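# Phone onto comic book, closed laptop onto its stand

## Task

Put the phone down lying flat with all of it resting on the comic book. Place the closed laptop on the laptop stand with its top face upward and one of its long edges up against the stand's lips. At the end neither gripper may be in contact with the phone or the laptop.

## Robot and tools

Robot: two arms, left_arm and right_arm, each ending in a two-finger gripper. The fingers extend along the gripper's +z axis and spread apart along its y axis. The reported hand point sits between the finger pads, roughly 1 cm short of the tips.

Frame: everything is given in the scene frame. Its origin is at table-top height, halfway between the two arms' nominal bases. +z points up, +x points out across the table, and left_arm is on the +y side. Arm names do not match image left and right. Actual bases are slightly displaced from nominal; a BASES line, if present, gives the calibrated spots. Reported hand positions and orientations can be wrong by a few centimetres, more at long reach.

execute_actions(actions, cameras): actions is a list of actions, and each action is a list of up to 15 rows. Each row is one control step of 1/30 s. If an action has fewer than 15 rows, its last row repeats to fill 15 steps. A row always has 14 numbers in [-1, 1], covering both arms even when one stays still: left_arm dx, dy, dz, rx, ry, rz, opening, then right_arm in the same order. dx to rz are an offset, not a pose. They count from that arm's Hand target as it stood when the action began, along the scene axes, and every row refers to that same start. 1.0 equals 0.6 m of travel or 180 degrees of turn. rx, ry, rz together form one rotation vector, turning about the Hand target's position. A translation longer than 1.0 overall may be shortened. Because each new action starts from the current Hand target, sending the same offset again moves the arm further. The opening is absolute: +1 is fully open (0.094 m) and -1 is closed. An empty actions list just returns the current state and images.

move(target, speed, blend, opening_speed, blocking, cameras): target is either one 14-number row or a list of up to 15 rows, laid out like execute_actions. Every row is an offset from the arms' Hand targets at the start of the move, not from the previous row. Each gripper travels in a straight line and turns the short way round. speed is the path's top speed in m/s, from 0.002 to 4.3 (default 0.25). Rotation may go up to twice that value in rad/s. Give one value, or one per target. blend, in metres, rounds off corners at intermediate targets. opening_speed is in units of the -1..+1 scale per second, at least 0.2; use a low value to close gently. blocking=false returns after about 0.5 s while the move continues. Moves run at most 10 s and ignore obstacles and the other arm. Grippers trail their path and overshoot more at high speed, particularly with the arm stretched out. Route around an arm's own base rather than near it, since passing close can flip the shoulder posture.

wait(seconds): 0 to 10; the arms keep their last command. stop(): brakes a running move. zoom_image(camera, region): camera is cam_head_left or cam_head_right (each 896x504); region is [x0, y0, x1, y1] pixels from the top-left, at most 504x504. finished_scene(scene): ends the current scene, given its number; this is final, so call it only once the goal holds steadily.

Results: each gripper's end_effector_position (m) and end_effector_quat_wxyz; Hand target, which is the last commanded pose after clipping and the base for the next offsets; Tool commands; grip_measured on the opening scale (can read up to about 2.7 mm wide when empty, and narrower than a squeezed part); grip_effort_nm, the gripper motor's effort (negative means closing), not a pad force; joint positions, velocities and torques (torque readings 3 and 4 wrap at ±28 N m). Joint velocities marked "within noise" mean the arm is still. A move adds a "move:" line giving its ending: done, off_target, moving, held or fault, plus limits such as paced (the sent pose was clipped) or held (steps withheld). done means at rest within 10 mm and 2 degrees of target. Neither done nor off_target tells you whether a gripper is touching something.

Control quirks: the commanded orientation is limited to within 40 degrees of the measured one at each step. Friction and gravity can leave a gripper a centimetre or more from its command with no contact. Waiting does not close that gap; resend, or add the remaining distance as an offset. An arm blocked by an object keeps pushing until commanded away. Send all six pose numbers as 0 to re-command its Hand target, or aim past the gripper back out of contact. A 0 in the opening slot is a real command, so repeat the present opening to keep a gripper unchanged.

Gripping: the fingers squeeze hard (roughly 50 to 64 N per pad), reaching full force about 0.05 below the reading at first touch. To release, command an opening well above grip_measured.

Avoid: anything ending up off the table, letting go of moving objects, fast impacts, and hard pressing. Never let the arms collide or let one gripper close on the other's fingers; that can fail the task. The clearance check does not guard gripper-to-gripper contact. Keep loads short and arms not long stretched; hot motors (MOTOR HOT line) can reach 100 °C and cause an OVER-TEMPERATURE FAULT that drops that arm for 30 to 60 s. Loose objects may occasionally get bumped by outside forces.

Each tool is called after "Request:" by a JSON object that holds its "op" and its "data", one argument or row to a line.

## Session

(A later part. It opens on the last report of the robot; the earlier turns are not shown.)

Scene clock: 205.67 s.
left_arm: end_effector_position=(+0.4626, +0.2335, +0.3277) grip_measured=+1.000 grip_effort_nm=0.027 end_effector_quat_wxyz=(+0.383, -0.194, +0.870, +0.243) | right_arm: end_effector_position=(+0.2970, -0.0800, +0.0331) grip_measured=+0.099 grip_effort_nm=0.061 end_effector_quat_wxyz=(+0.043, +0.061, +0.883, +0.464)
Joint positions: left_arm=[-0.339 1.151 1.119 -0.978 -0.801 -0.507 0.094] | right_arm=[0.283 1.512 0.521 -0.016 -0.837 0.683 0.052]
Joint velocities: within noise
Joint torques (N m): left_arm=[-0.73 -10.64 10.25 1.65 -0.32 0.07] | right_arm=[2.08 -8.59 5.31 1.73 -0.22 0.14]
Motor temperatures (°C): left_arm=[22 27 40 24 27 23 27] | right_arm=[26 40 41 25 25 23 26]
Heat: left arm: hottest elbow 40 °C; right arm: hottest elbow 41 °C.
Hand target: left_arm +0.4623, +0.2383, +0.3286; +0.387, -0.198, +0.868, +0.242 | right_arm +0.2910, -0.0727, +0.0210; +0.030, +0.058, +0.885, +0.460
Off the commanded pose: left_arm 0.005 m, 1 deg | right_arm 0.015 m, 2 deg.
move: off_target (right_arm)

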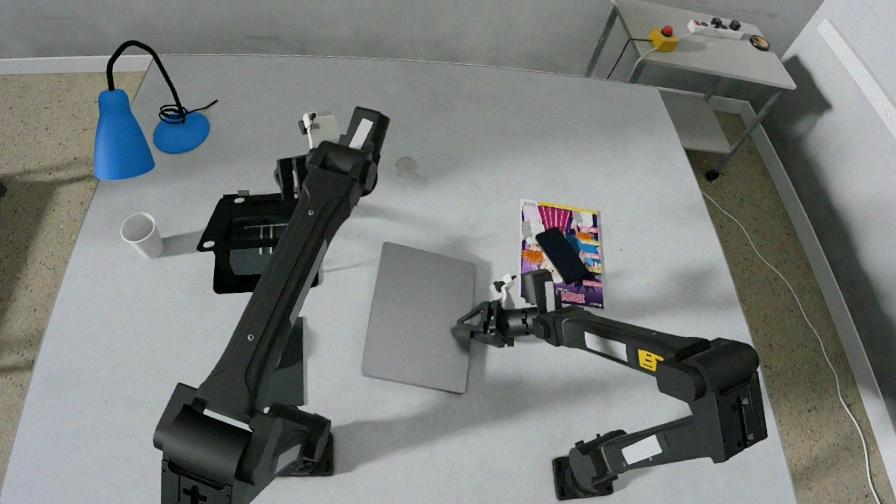

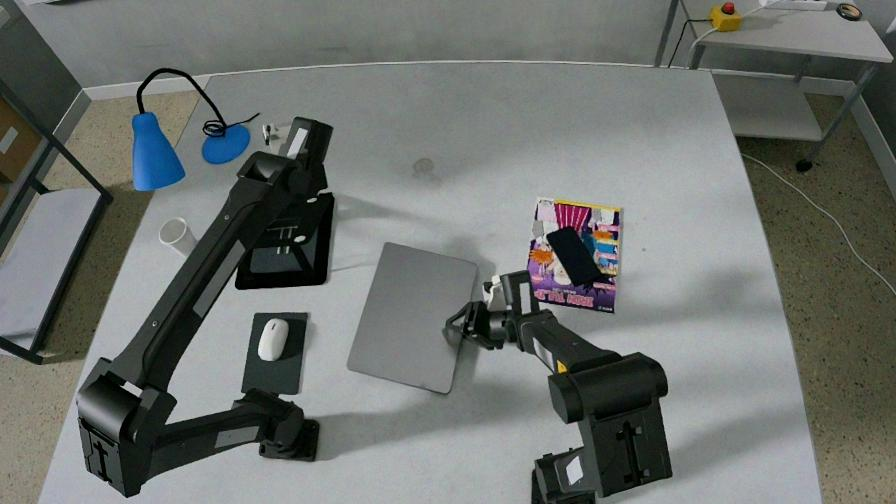

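Request:
{"op": "move", "data": {
  "target": [0,0,0,0,0,0,1,0.0,0.035,0,0,0,0,0.1],
  "speed": 0.04
}}

Request:
{"op": "zoom_image", "data": {
  "camera": "cam_head_left",
  "region": [360, 230, 540, 410]
}}

Request:
{"op": "zoom_image", "data": {
  "camera": "cam_head_right",
  "region": [340, 230, 520, 410]
}}

Scene clock: 209.13 s.
left_arm: end_effector_position=(+0.4626, +0.2335, +0.3277) grip_measured=+1.000 grip_effort_nm=0.022 end_effector_quat_wxyz=(+0.383, -0.194, +0.870, +0.243) | right_arm: end_effector_position=(+0.2966, -0.0623, +0.0329) grip_measured=+0.099 grip_effort_nm=0.061 end_effector_quat_wxyz=(+0.046, +0.064, +0.883, +0.463)
Joint positions: left_arm=[-0.339 1.151 1.119 -0.978 -0.801 -0.507 0.094] | right_arm=[0.338 1.521 0.521 0.049 -0.8 0.757 0.052]
Joint velocities: within noise
Joint torques (N m): left_arm=[-0.85 -10.46 10.14 1.54 -0.34 0.1] | right_arm=[2.49 -8.29 5.94 1.69 -0.28 0.22]
Motor temperatures (°C): left_arm=[22 27 40 24 27 23 27] | right_arm=[26 40 41 25 25 23 26]
Heat: left arm: hottest elbow 40 °C; right arm: hottest elbow 41 °C.
Hand target: left_arm +0.4623, +0.2383, +0.3286; +0.387, -0.198, +0.868, +0.242 | right_arm +0.2910, -0.0517, +0.0210; +0.030, +0.058, +0.885, +0.460
Off the commanded pose: left_arm 0.005 m, 1 deg | right_arm 0.017 m, 2 deg.
move: off_target (right_arm)

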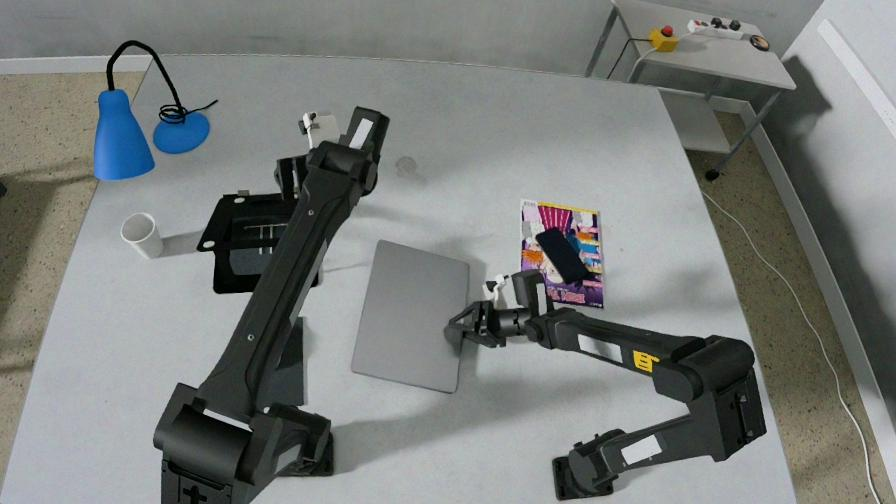

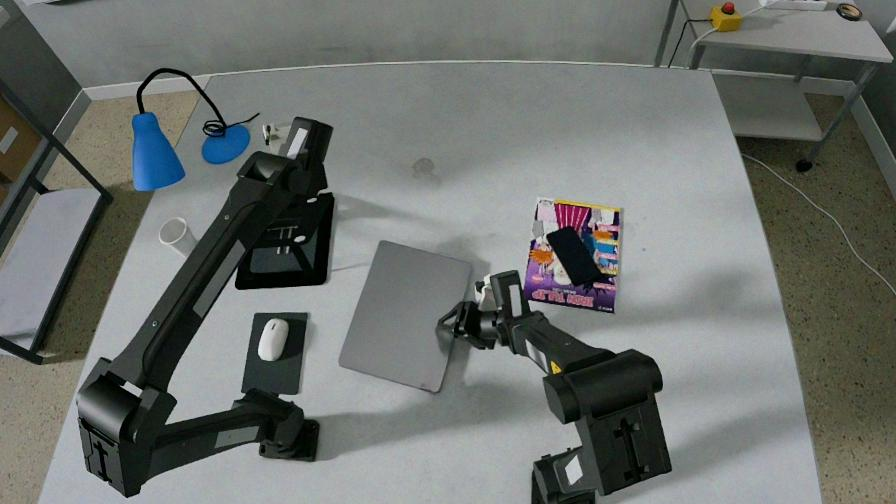

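Scaled by 2.800.

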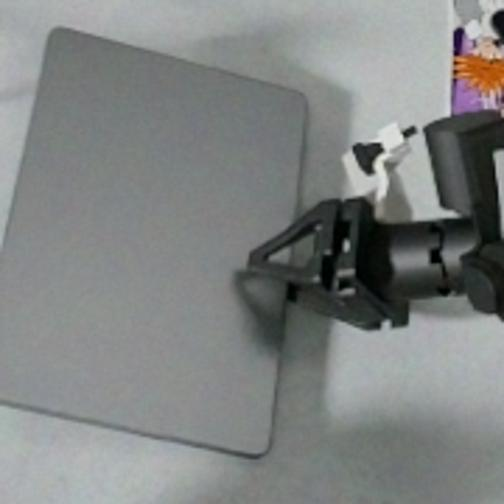

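Scaled by 2.800.

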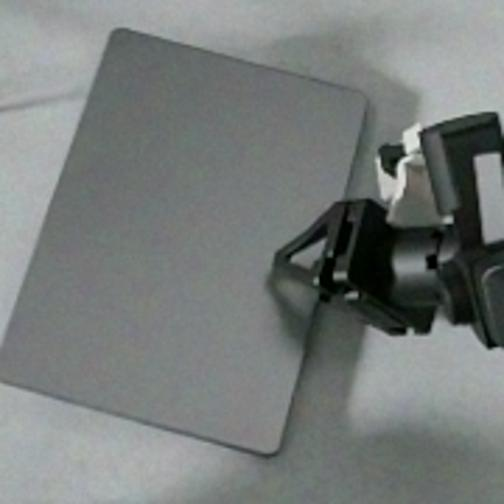

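Request:
{"op": "move", "data": {
  "target": [
    [0,0,0,0,0,0,1,0.0,-0.06,0.0,0,0,0,0.1],
    [0,0,0,0,0,0,1,0.0,-0.06,-0.03,0,0,0,0.1]
  ],
  "speed": 0.04,
  "cameras": []
}}

Request:
{"op": "execute_actions", "data": {
  "actions": [
    [[0,0,0,0,0,0,1,0,0,-0.012,0,0,0,0.1]]
  ]
}}

Request:
{"op": "zoom_image", "data": {
  "camera": "cam_head_left",
  "region": [400, 270, 520, 390]
}}

Scene clock: 214.23 s.
left_arm: end_effector_position=(+0.4626, +0.2335, +0.3277) grip_measured=+1.000 grip_effort_nm=0.027 end_effector_quat_wxyz=(+0.383, -0.194, +0.870, +0.243) | right_arm: end_effector_position=(+0.2970, -0.0782, +0.0317) grip_measured=+0.099 grip_effort_nm=0.056 end_effector_quat_wxyz=(+0.044, +0.041, +0.876, +0.479)
Joint positions: left_arm=[-0.339 1.151 1.119 -0.978 -0.801 -0.507 0.094] | right_arm=[0.275 1.538 0.521 0.015 -0.879 0.648 0.052]
Joint velocities: within noise
Joint torques (N m): left_arm=[-0.32 -10.4 10.25 1.96 -0.35 0.06] | right_arm=[-0.32 -6.83 4.14 1.4 0.45 -0.06]
Motor temperatures (°C): left_arm=[22 27 40 24 27 23 27] | right_arm=[26 39 41 25 25 23 26]
Heat: left arm: hottest elbow 40 °C; right arm: hottest elbow 41 °C.
Hand target: left_arm +0.4623, +0.2383, +0.3286; +0.387, -0.198, +0.868, +0.242 | right_arm +0.2910, -0.0877, +0.0029; +0.030, +0.058, +0.885, +0.460
Off the commanded pose: left_arm 0.005 m, 1 deg | right_arm 0.031 m, 3 deg.
move: off_target (right_arm)
No camera images: "cameras" was empty.

Scene clock: 214.93 s.
left_arm: end_effector_position=(+0.4626, +0.2335, +0.3277) grip_measured=+1.000 grip_effort_nm=0.022 end_effector_quat_wxyz=(+0.383, -0.194, +0.870, +0.243) | right_arm: end_effector_position=(+0.2994, -0.0769, +0.0314) grip_measured=+0.099 grip_effort_nm=0.056 end_effector_quat_wxyz=(+0.050, +0.036, +0.873, +0.484)
Joint positions: left_arm=[-0.339 1.151 1.119 -0.978 -0.801 -0.507 0.094] | right_arm=[0.274 1.549 0.521 0.043 -0.887 0.648 0.052]
Joint velocities: within noise
Joint torques (N m): left_arm=[-0.32 -9.88 10.24 1.66 -0.36 0.06] | right_arm=[-0.38 -6.18 3.78 1.16 0.71 -0.07]
Motor temperatures (°C): left_arm=[22 27 40 24 27 23 27] | right_arm=[26 39 41 25 25 23 26]
Heat: left arm: hottest elbow 40 °C; right arm: hottest elbow 41 °C.
Hand target: left_arm +0.4623, +0.2383, +0.3286; +0.387, -0.198, +0.868, +0.242 | right_arm +0.2910, -0.0877, -0.0043; +0.030, +0.058, +0.885, +0.460
Off the commanded pose: left_arm 0.005 m, 1 deg | right_arm 0.038 m, 5 deg.

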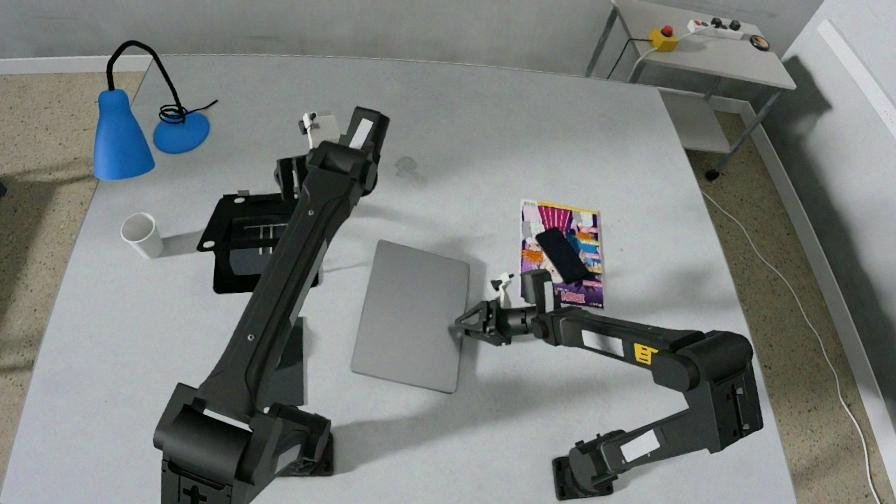

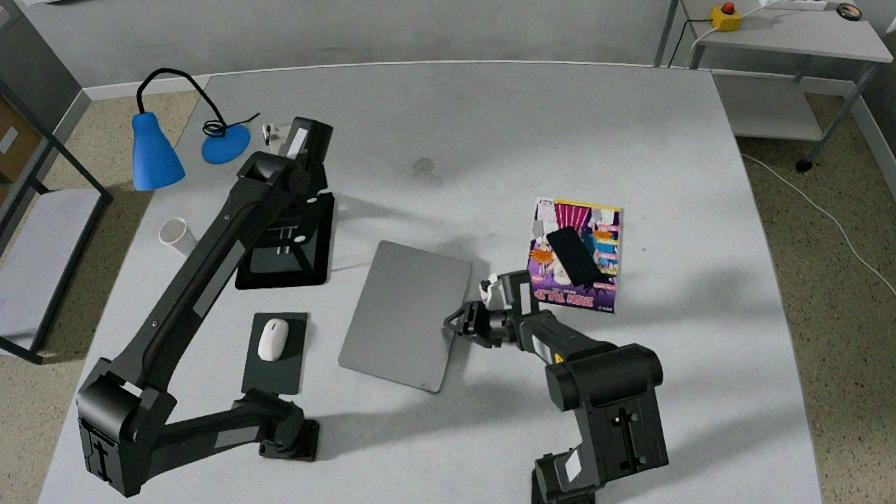

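Scaled by 4.200.

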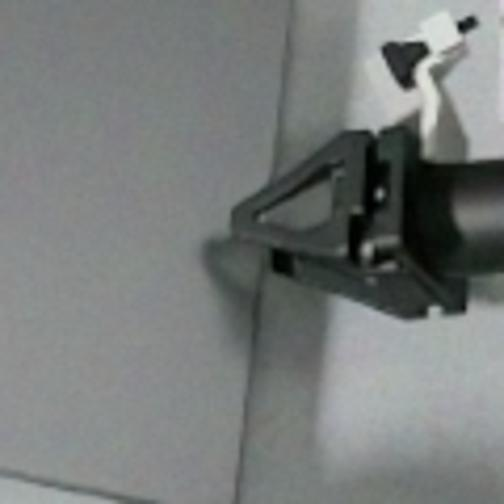

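Request:
{"op": "move", "data": {
  "target": [-0.229,0.0,-0.30,-0.161,0.2575,-0.1316,-1,0,-0.03,0.05,0,0,0,0.1],
  "speed": 0.15
}}

Request:
{"op": "zoom_image", "data": {
  "camera": "cam_head_left",
  "region": [320, 230, 500, 410]
}}

Request:
{"op": "zoom_image", "data": {
  "camera": "cam_head_right",
  "region": [320, 230, 500, 410]
}}

Scene clock: 239.53 s.
left_arm: end_effector_position=(+0.3294, +0.2345, +0.1540) grip_measured=-0.981 grip_effort_nm=-0.999 end_effector_quat_wxyz=(+0.012, +0.001, +1.000, +0.001) | right_arm: end_effector_position=(+0.2916, -0.0981, +0.0316) grip_measured=+0.099 grip_effort_nm=0.061 end_effector_quat_wxyz=(+0.035, +0.045, +0.881, +0.469)
Joint positions: left_arm=[-0.056 1.139 0.865 -1.273 -0.003 -0.025 0.001] | right_arm=[0.223 1.51 0.521 -0.104 -0.892 0.561 0.052]
Joint velocities: within noise
Joint torques (N m): left_arm=[-0.79 -7.59 8.96 0.2 0.11 0.09] | right_arm=[-0.67 -10.87 5.3 0.12 -0.02 0.03]
Motor temperatures (°C): left_arm=[22 27 40 24 27 23 27] | right_arm=[26 38 39 25 25 23 26]
Heat: left arm: hottest elbow 40 °C; right arm: hottest elbow 39 °C.
Hand target: left_arm +0.3248, +0.2385, +0.1485; +0.000, -0.001, +1.000, +0.000 | right_arm +0.2909, -0.1056, +0.0257; +0.030, +0.058, +0.885, +0.460
Off the commanded pose: left_arm 0.008 m, 1 deg | right_arm 0.010 m, 2 deg.
move: done

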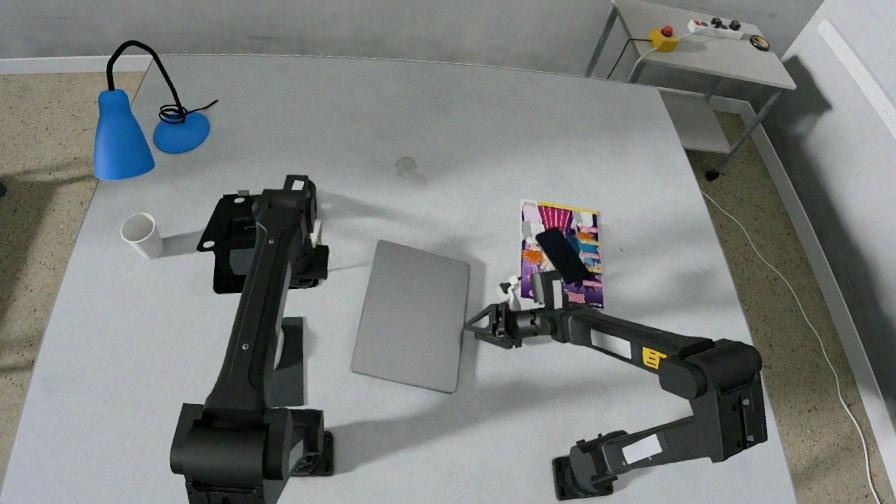

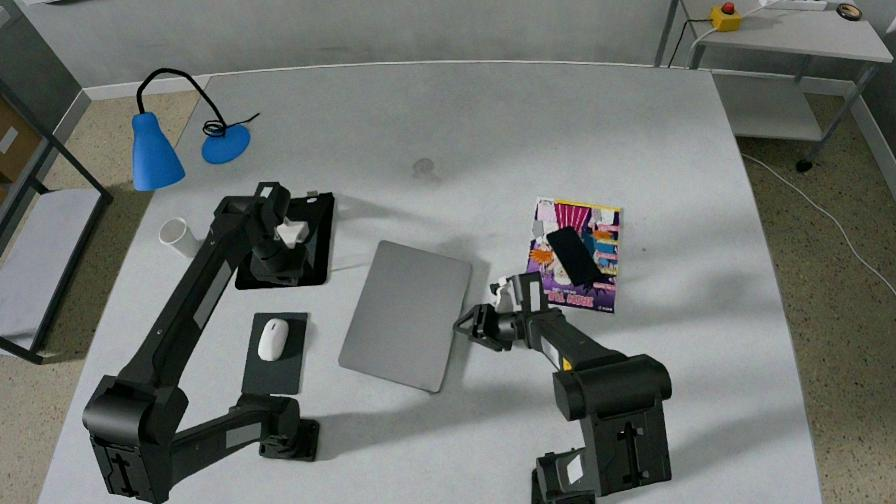

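Scaled by 2.800.

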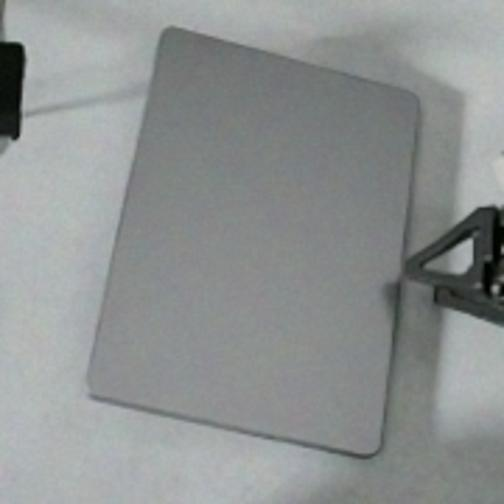

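Scaled by 2.800.

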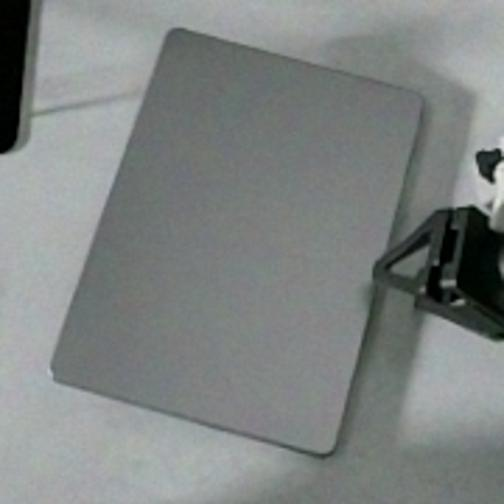

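Request:
{"op": "move", "data": {
  "target": [
    [0,0,-0.2,0,0,0,-1,0,0,0.0,0,0,0,0.1],
    [0,-0.05,-0.205,0,0,0,-1,0,0,0.0,0,0,0,0.1]
  ],
  "speed": [0.12,0.06]
}}

Request:
{"op": "zoom_image", "data": {
  "camera": "cam_head_left",
  "region": [280, 230, 480, 410]
}}

Request:
{"op": "zoom_image", "data": {
  "camera": "cam_head_right",
  "region": [280, 230, 480, 410]
}}

Scene clock: 245.70 s.
left_arm: end_effector_position=(+0.3259, +0.2127, +0.0300) grip_measured=-0.981 grip_effort_nm=-0.999 end_effector_quat_wxyz=(+0.002, -0.002, +1.000, +0.001) | right_arm: end_effector_position=(+0.2916, -0.0981, +0.0316) grip_measured=+0.099 grip_effort_nm=0.061 end_effector_quat_wxyz=(+0.035, +0.045, +0.881, +0.469)
Joint positions: left_arm=[-0.13 1.331 0.656 -0.893 -0.002 -0.105 0.001] | right_arm=[0.223 1.51 0.521 -0.104 -0.892 0.561 0.052]
Joint velocities: within noise
Joint torques (N m): left_arm=[-1.85 -8.12 7.53 0.76 0 -0.11] | right_arm=[-0.67 -10.87 5.29 0.13 -0.02 0.05]
Motor temperatures (°C): left_arm=[22 27 40 24 27 23 28] | right_arm=[26 38 39 25 25 23 26]
Heat: left arm: hottest elbow 40 °C; right arm: hottest elbow 39 °C.
Hand target: left_arm +0.3249, +0.2085, +0.0255; +0.000, -0.001, +1.000, +0.000 | right_arm +0.2909, -0.1056, +0.0257; +0.030, +0.058, +0.885, +0.460
Off the commanded pose: left_arm 0.006 m, 0 deg | right_arm 0.010 m, 2 deg.
move: done

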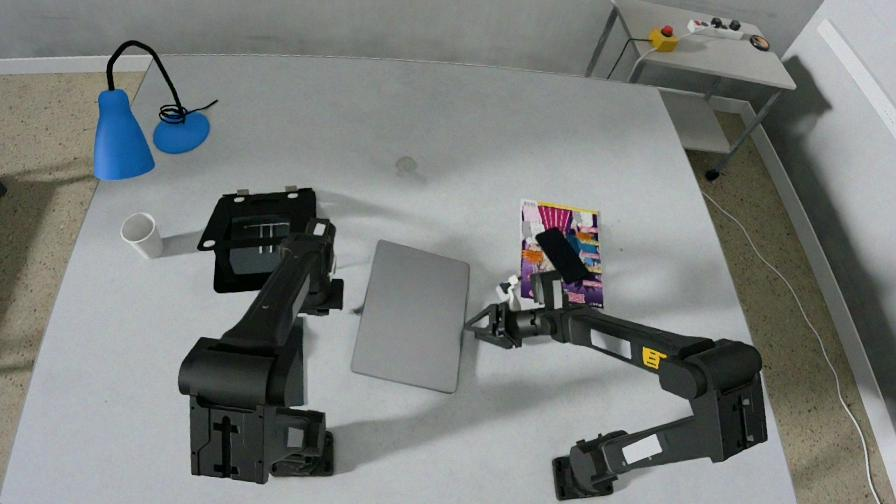

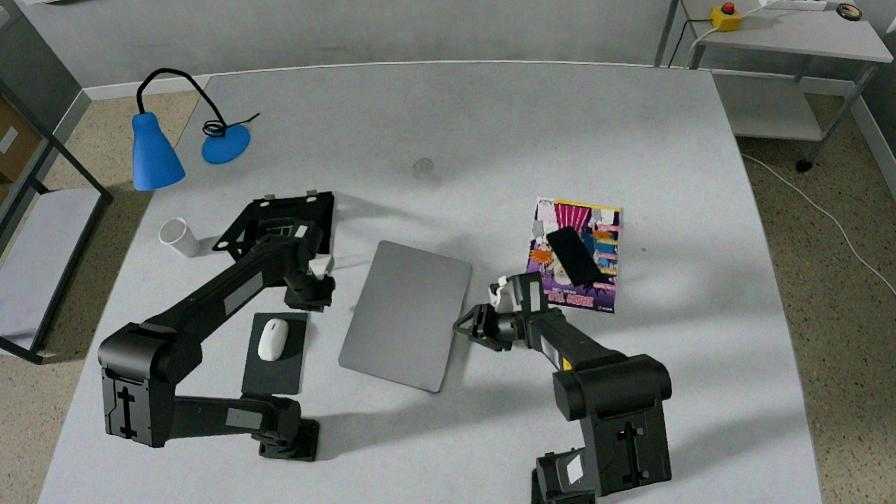

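Scaled by 2.520.

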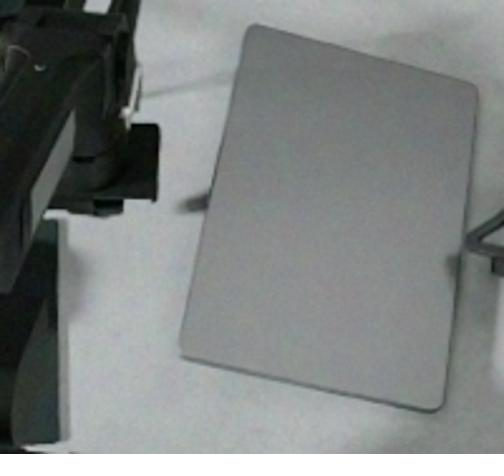

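Scaled by 2.520.

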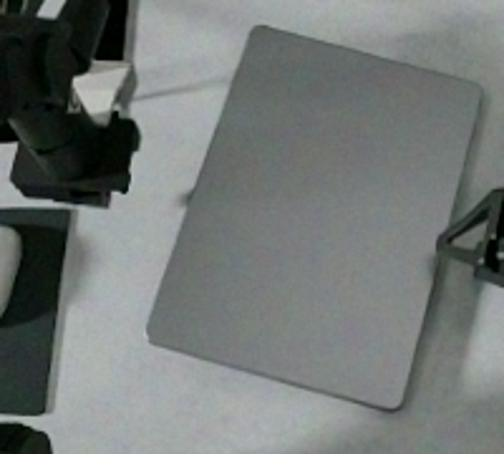

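Request:
{"op": "move", "data": {
  "target": [0,-0.04,0,0,0,0,-1,0,0,0.0,0,0,0,0.1],
  "speed": 0.04
}}

Request:
{"op": "zoom_image", "data": {
  "camera": "cam_head_left",
  "region": [280, 230, 480, 410]
}}

Scene clock: 250.53 s.
left_arm: end_effector_position=(+0.3218, +0.1896, +0.0274) grip_measured=-0.981 grip_effort_nm=-1.004 end_effector_quat_wxyz=(-0.003, -0.002, +1.000, +0.002) | right_arm: end_effector_position=(+0.2916, -0.0981, +0.0316) grip_measured=+0.099 grip_effort_nm=0.056 end_effector_quat_wxyz=(+0.035, +0.045, +0.881, +0.469)
Joint positions: left_arm=[-0.209 1.34 0.656 -0.893 -0.002 -0.185 0.001] | right_arm=[0.223 1.51 0.521 -0.104 -0.892 0.561 0.052]
Joint velocities: within noise
Joint torques (N m): left_arm=[-2.84 -8.35 8.42 0.72 0.05 -0.07] | right_arm=[-0.67 -10.93 5.3 0.12 -0.02 0.05]
Motor temperatures (°C): left_arm=[22 27 40 24 27 23 28] | right_arm=[26 38 39 25 25 23 26]
Heat: left arm: hottest elbow 40 °C; right arm: hottest elbow 39 °C.
Hand target: left_arm +0.3249, +0.1844, +0.0256; +0.000, +0.000, +1.000, +0.000 | right_arm +0.2909, -0.1056, +0.0257; +0.030, +0.058, +0.885, +0.460
Off the commanded pose: left_arm 0.006 m, 0 deg | right_arm 0.010 m, 2 deg.
move: done

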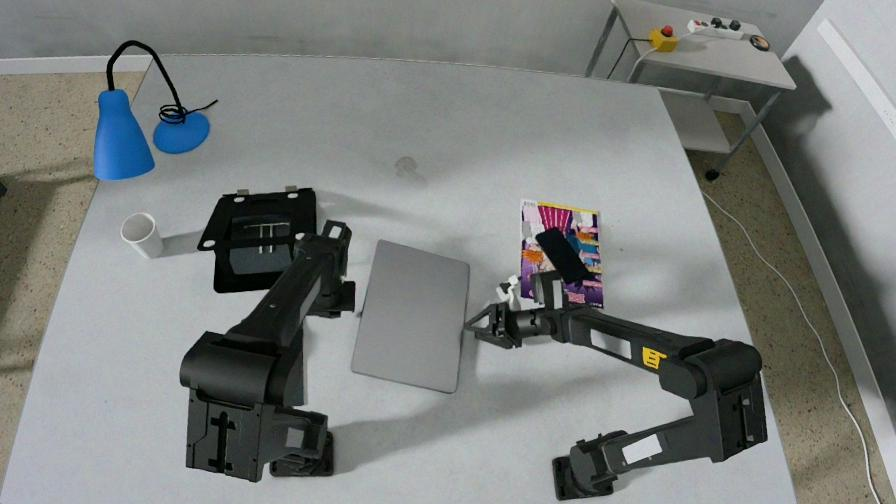

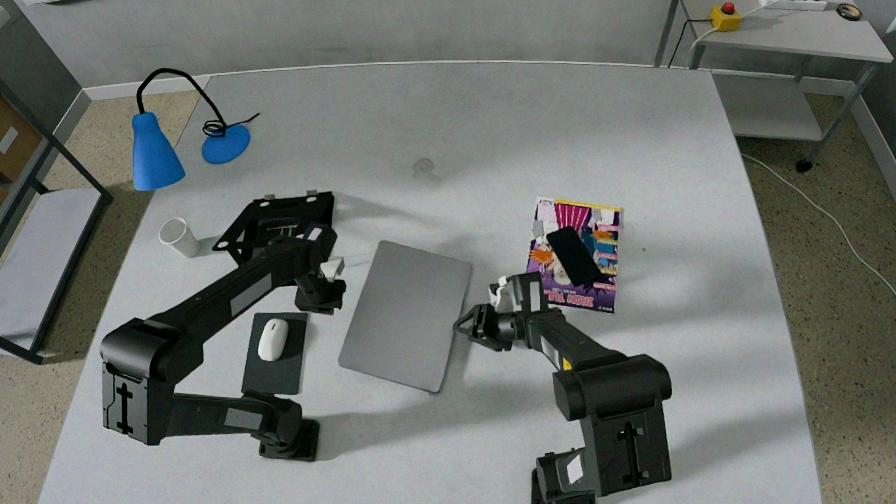

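Scaled by 2.520.

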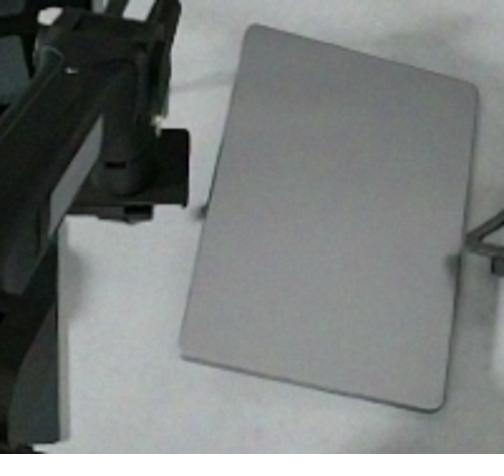

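Request:
{"op": "move", "data": {
  "target": [0,0.0,0,0,0,0,-1,0,0.1,-0.015,0,0,0,0.1],
  "speed": 0.04
}}

Request:
{"op": "zoom_image", "data": {
  "camera": "cam_head_left",
  "region": [320, 230, 520, 410]
}}

Request:
{"op": "zoom_image", "data": {
  "camera": "cam_head_right",
  "region": [320, 230, 520, 410]
}}

Scene clock: 254.83 s.
left_arm: end_effector_position=(+0.3218, +0.1896, +0.0274) grip_measured=-0.981 grip_effort_nm=-1.004 end_effector_quat_wxyz=(-0.003, -0.003, +1.000, +0.002) | right_arm: end_effector_position=(+0.2972, -0.0558, +0.0326) grip_measured=+0.099 grip_effort_nm=0.056 end_effector_quat_wxyz=(+0.048, +0.062, +0.881, +0.467)
Joint positions: left_arm=[-0.209 1.34 0.656 -0.893 -0.002 -0.186 0.001] | right_arm=[0.355 1.531 0.521 0.084 -0.795 0.779 0.052]
Joint velocities: within noise
Joint torques (N m): left_arm=[-2.37 -7.94 8.35 0.68 -0.01 -0.09] | right_arm=[2.61 -7.82 5.94 1.54 -0.12 0.1]
Motor temperatures (°C): left_arm=[22 27 40 24 27 23 28] | right_arm=[26 38 39 25 25 23 26]
Heat: left arm: hottest elbow 40 °C; right arm: hottest elbow 39 °C.
Hand target: left_arm +0.3249, +0.1844, +0.0256; +0.000, -0.001, +1.000, +0.000 | right_arm +0.2910, -0.0457, +0.0167; +0.030, +0.058, +0.885, +0.460
Off the commanded pose: left_arm 0.006 m, 0 deg | right_arm 0.020 m, 2 deg.
move: off_target (right_arm)

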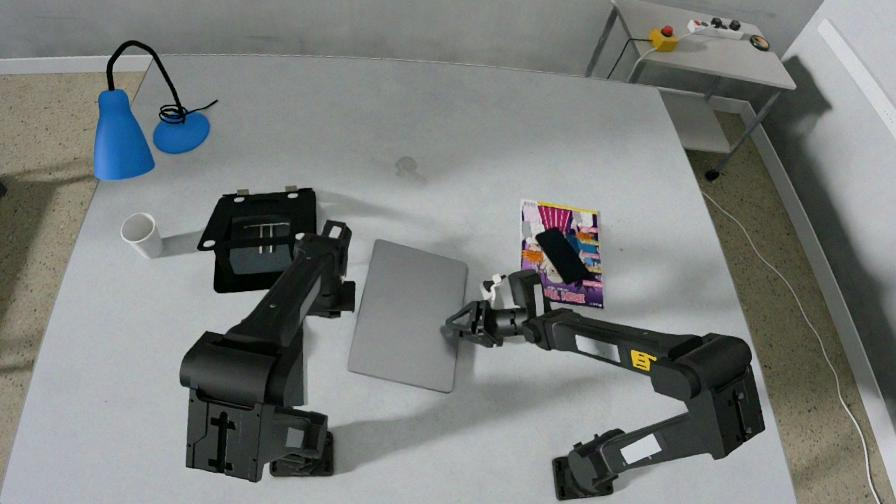

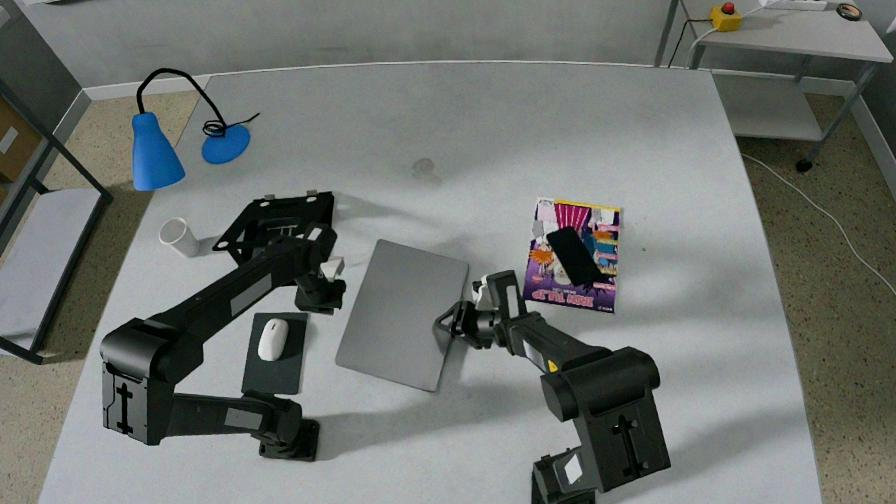

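Scaled by 2.520.

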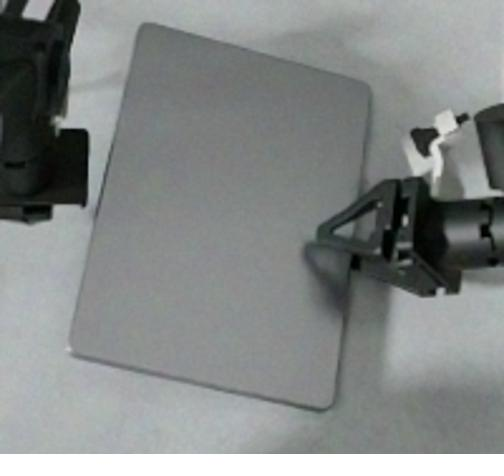

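Scaled by 2.520.

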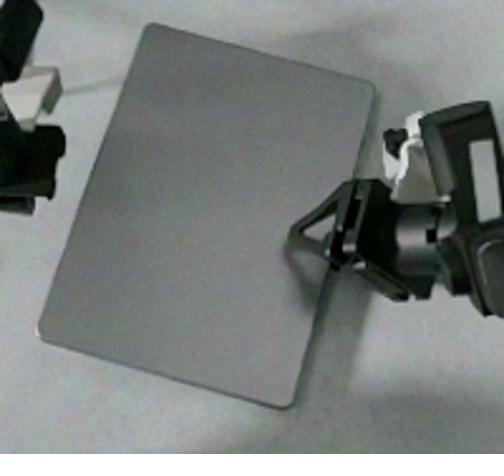

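Request:
{"op": "move", "data": {
  "target": [0,0.0,0,0,0,0,-1,0,0.04,0,0,0,0,0.1],
  "speed": 0.04
}}

Request:
{"op": "zoom_image", "data": {
  "camera": "cam_head_left",
  "region": [320, 230, 520, 410]
}}

Request:
{"op": "zoom_image", "data": {
  "camera": "cam_head_right",
  "region": [320, 230, 520, 410]
}}

Scene clock: 259.10 s.
left_arm: end_effector_position=(+0.3218, +0.1896, +0.0274) grip_measured=-0.981 grip_effort_nm=-1.004 end_effector_quat_wxyz=(-0.003, -0.003, +1.000, +0.002) | right_arm: end_effector_position=(+0.2940, -0.0365, +0.0323) grip_measured=+0.099 grip_effort_nm=0.056 end_effector_quat_wxyz=(+0.050, +0.064, +0.881, +0.467)
Joint positions: left_arm=[-0.209 1.34 0.656 -0.893 -0.002 -0.186 0.001] | right_arm=[0.416 1.542 0.521 0.147 -0.754 0.851 0.052]
Joint velocities: within noise
Joint torques (N m): left_arm=[-2.61 -7.59 8.35 0.75 0.04 -0.09] | right_arm=[3.14 -7.18 7.12 1.43 -0.13 0.15]
Motor temperatures (°C): left_arm=[22 27 40 24 27 23 28] | right_arm=[26 38 39 25 25 23 26]
Heat: left arm: hottest elbow 40 °C; right arm: hottest elbow 39 °C.
Hand target: left_arm +0.3249, +0.1844, +0.0256; +0.000, -0.001, +1.000, +0.000 | right_arm +0.2910, -0.0217, +0.0168; +0.030, +0.058, +0.885, +0.460
Off the commanded pose: left_arm 0.006 m, 0 deg | right_arm 0.022 m, 3 deg.
move: off_target (right_arm)

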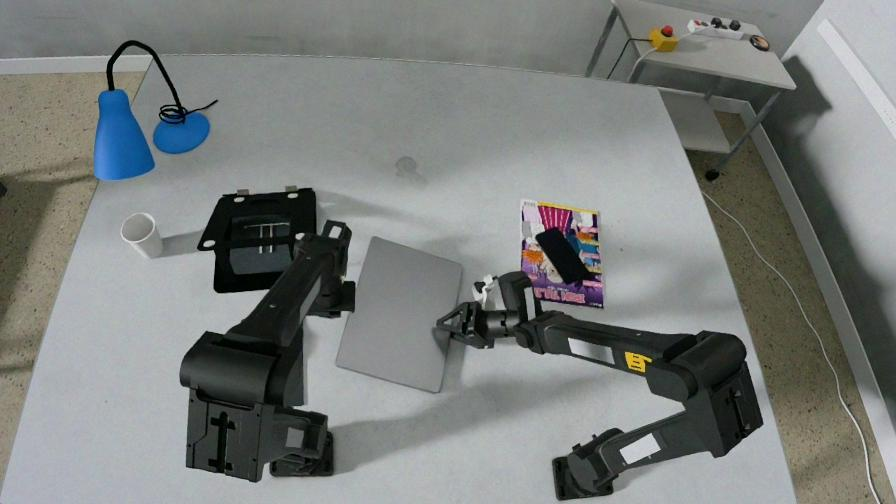

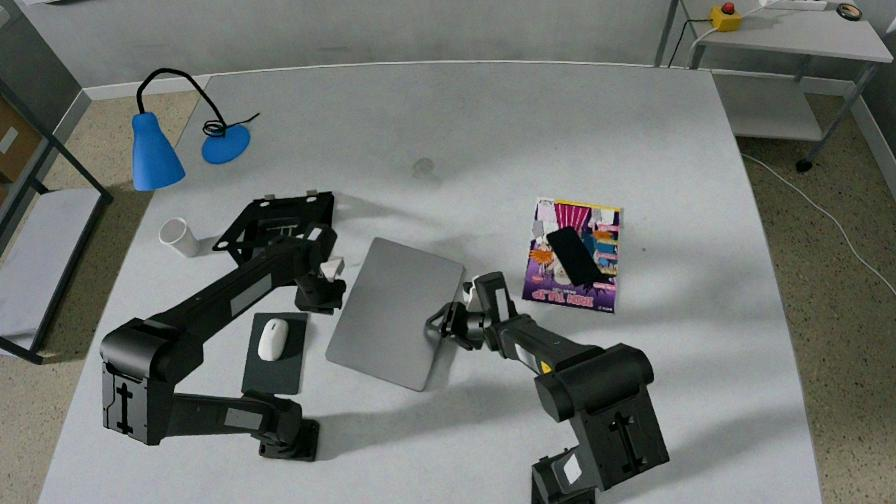

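Scaled by 2.520.

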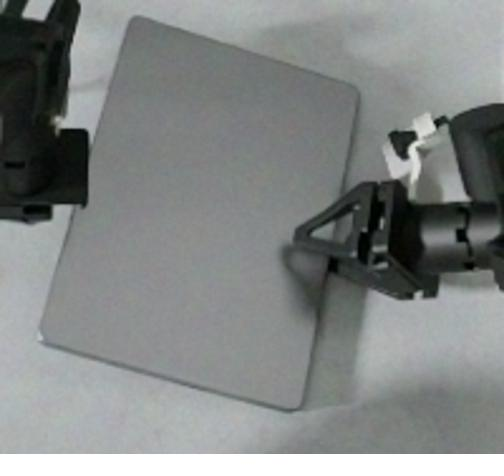

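Scaled by 2.520.

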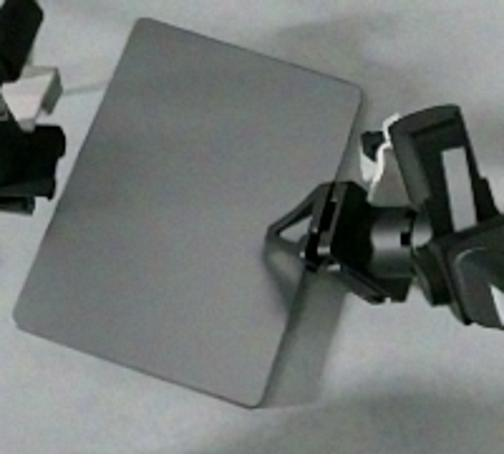

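Request:
{"op": "move", "data": {
  "target": [
    [0,0.03,0,0,0,0,-1,0,-0.04,0,0,0,0,0.1],
    [0,0.03,-0.03,0,0,0,-1,0,-0.04,0,0,0,0,0.1],
    [0,0.0,-0.035,0,0,0,-1,0,-0.04,0,0,0,0,0.1]
  ],
  "speed": 0.05
}}

Request:
{"op": "zoom_image", "data": {
  "camera": "cam_head_left",
  "region": [320, 230, 520, 410]
}}

Request:
{"op": "zoom_image", "data": {
  "camera": "cam_head_right",
  "region": [300, 230, 500, 410]
}}

Scene clock: 265.97 s.
left_arm: end_effector_position=(+0.3262, +0.1892, +0.0099) grip_measured=-0.981 grip_effort_nm=-1.004 end_effector_quat_wxyz=(+0.003, -0.003, +1.000, +0.001) | right_arm: end_effector_position=(+0.2908, -0.0396, +0.0323) grip_measured=+0.099 grip_effort_nm=0.056 end_effector_quat_wxyz=(+0.046, +0.043, +0.879, +0.473)
Joint positions: left_arm=[-0.208 1.385 0.638 -0.819 -0.002 -0.185 0.001] | right_arm=[0.4 1.546 0.521 0.129 -0.794 0.795 0.052]
Joint velocities: within noise
Joint torques (N m): left_arm=[-2.73 -8.41 6.97 0.68 0.01 -0.06] | right_arm=[-0.38 -9.11 5.9 0.2 -0.13 0.03]
Motor temperatures (°C): left_arm=[22 27 39 24 27 23 28] | right_arm=[26 38 39 25 25 23 26]
Heat: left arm: hottest elbow 39 °C; right arm: hottest elbow 39 °C.
Hand target: left_arm +0.3249, +0.1844, +0.0045; +0.000, +0.000, +1.000, +0.000 | right_arm +0.2910, -0.0457, +0.0167; +0.030, +0.058, +0.885, +0.460
Off the commanded pose: left_arm 0.007 m, 0 deg | right_arm 0.017 m, 3 deg.
move: off_target (right_arm)

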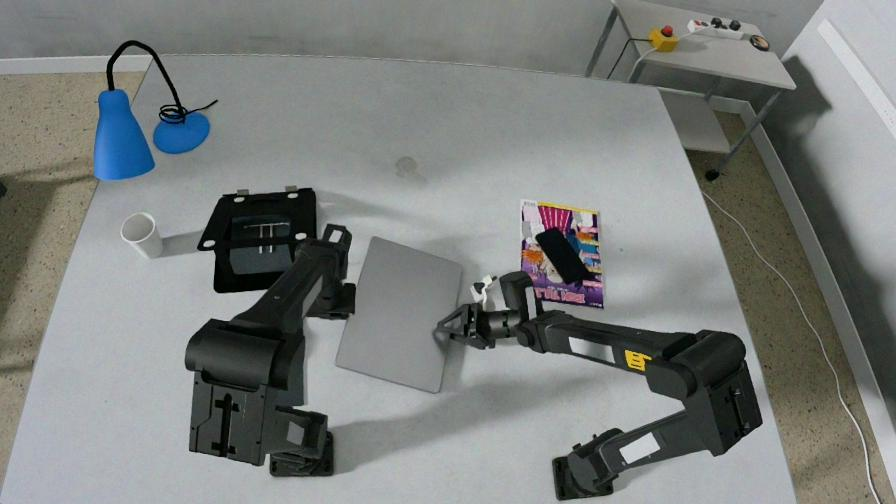

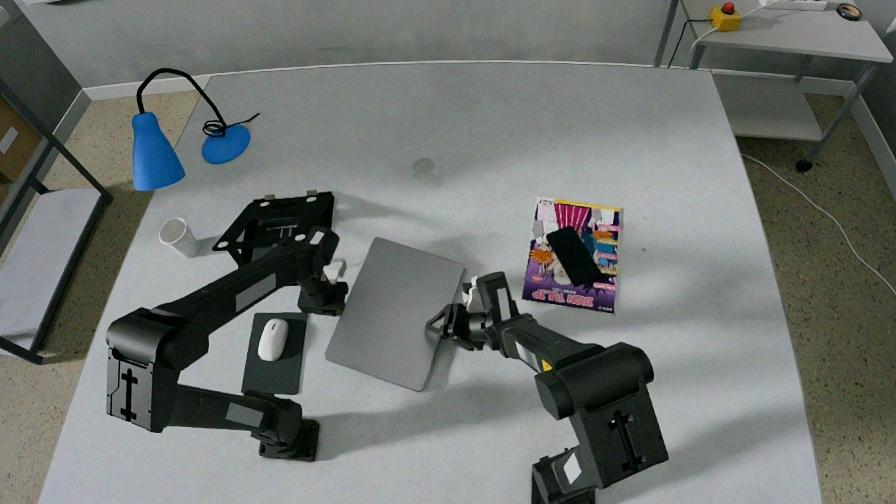

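Scaled by 2.520.

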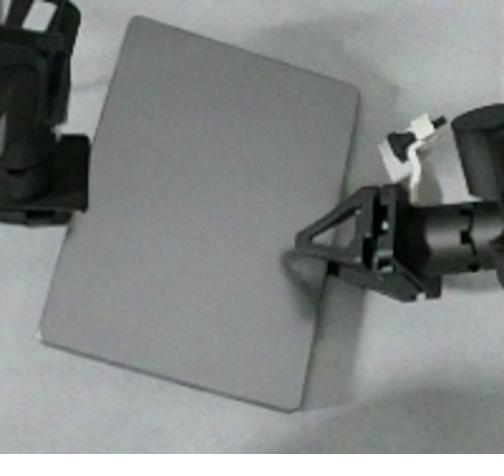

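Scaled by 2.520.

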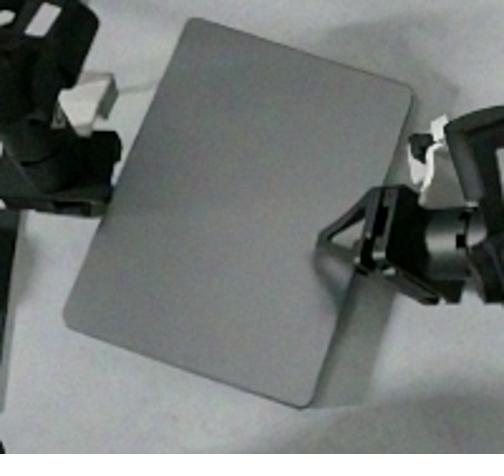

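Request:
{"op": "move", "data": {
  "target": [0,0.0,0,0,0,0,-1,0,0.08,0,0,0,0,0.1],
  "speed": 0.04
}}

Request:
{"op": "zoom_image", "data": {
  "camera": "cam_head_left",
  "region": [320, 230, 520, 410]
}}

Request:
{"op": "zoom_image", "data": {
  "camera": "cam_head_right",
  "region": [300, 230, 500, 410]
}}

Scene clock: 269.83 s.
left_arm: end_effector_position=(+0.3265, +0.1901, +0.0099) grip_measured=-0.981 grip_effort_nm=-0.994 end_effector_quat_wxyz=(+0.003, -0.003, +1.000, +0.003) | right_arm: end_effector_position=(+0.2918, -0.0190, +0.0322) grip_measured=+0.099 grip_effort_nm=0.056 end_effector_quat_wxyz=(+0.047, +0.070, +0.881, +0.466)
Joint positions: left_arm=[-0.208 1.385 0.638 -0.818 -0.007 -0.185 0.001] | right_arm=[0.467 1.554 0.53 0.184 -0.717 0.917 0.052]
Joint velocities: within noise
Joint torques (N m): left_arm=[-2.55 -7.77 7.21 0.91 0.26 -0.04] | right_arm=[3.6 -6.71 8.03 1.63 -0.02 0.16]
Motor temperatures (°C): left_arm=[22 27 39 24 27 23 28] | right_arm=[26 38 39 25 25 23 26]
Heat: left arm: hottest elbow 39 °C; right arm: hottest elbow 39 °C.
Hand target: left_arm +0.3249, +0.1844, +0.0045; +0.000, +0.000, +1.000, +0.000 | right_arm +0.2910, +0.0023, +0.0166; +0.030, +0.058, +0.885, +0.460
Off the commanded pose: left_arm 0.008 m, 1 deg | right_arm 0.026 m, 3 deg.
move: off_target (right_arm)

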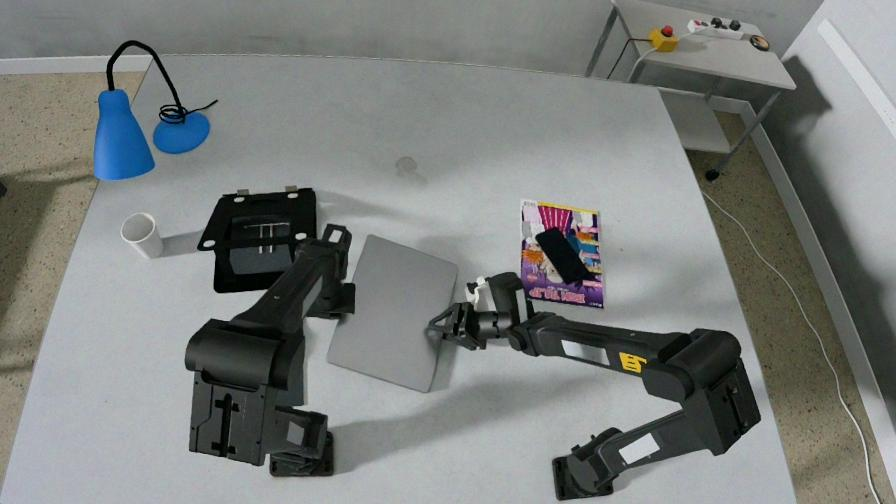

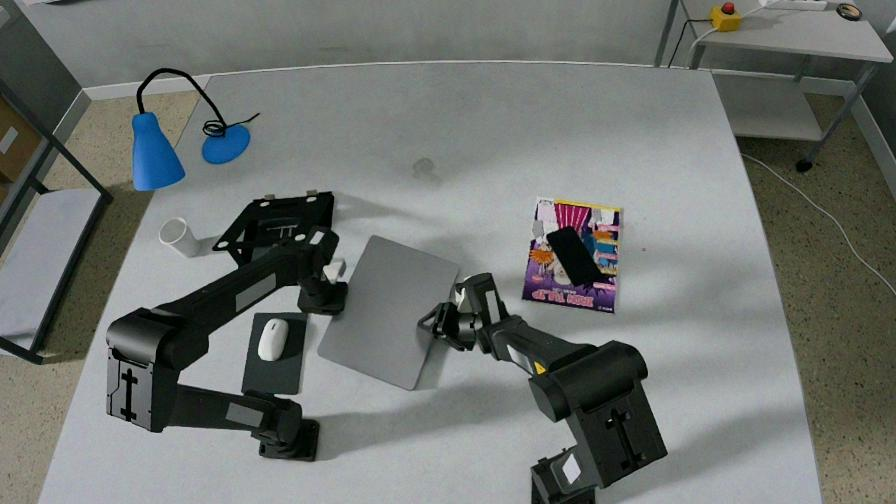

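Scaled by 2.520.

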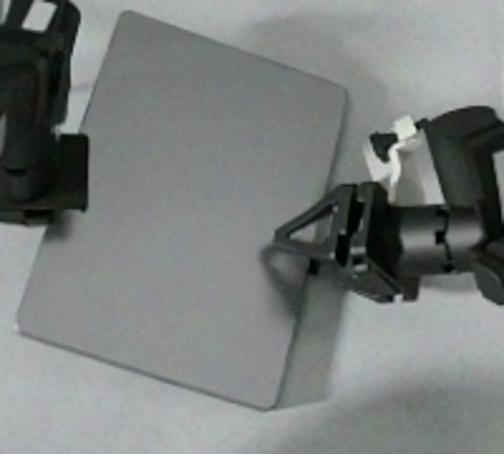

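Scaled by 2.520.

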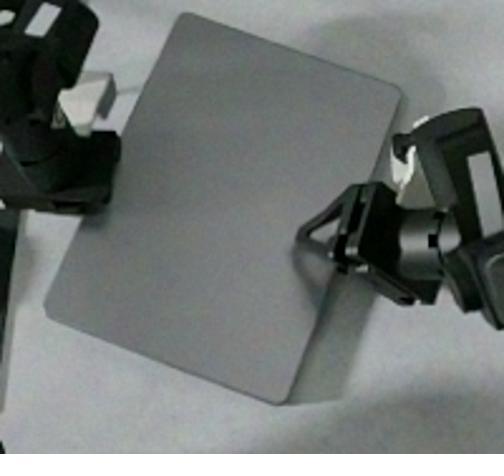

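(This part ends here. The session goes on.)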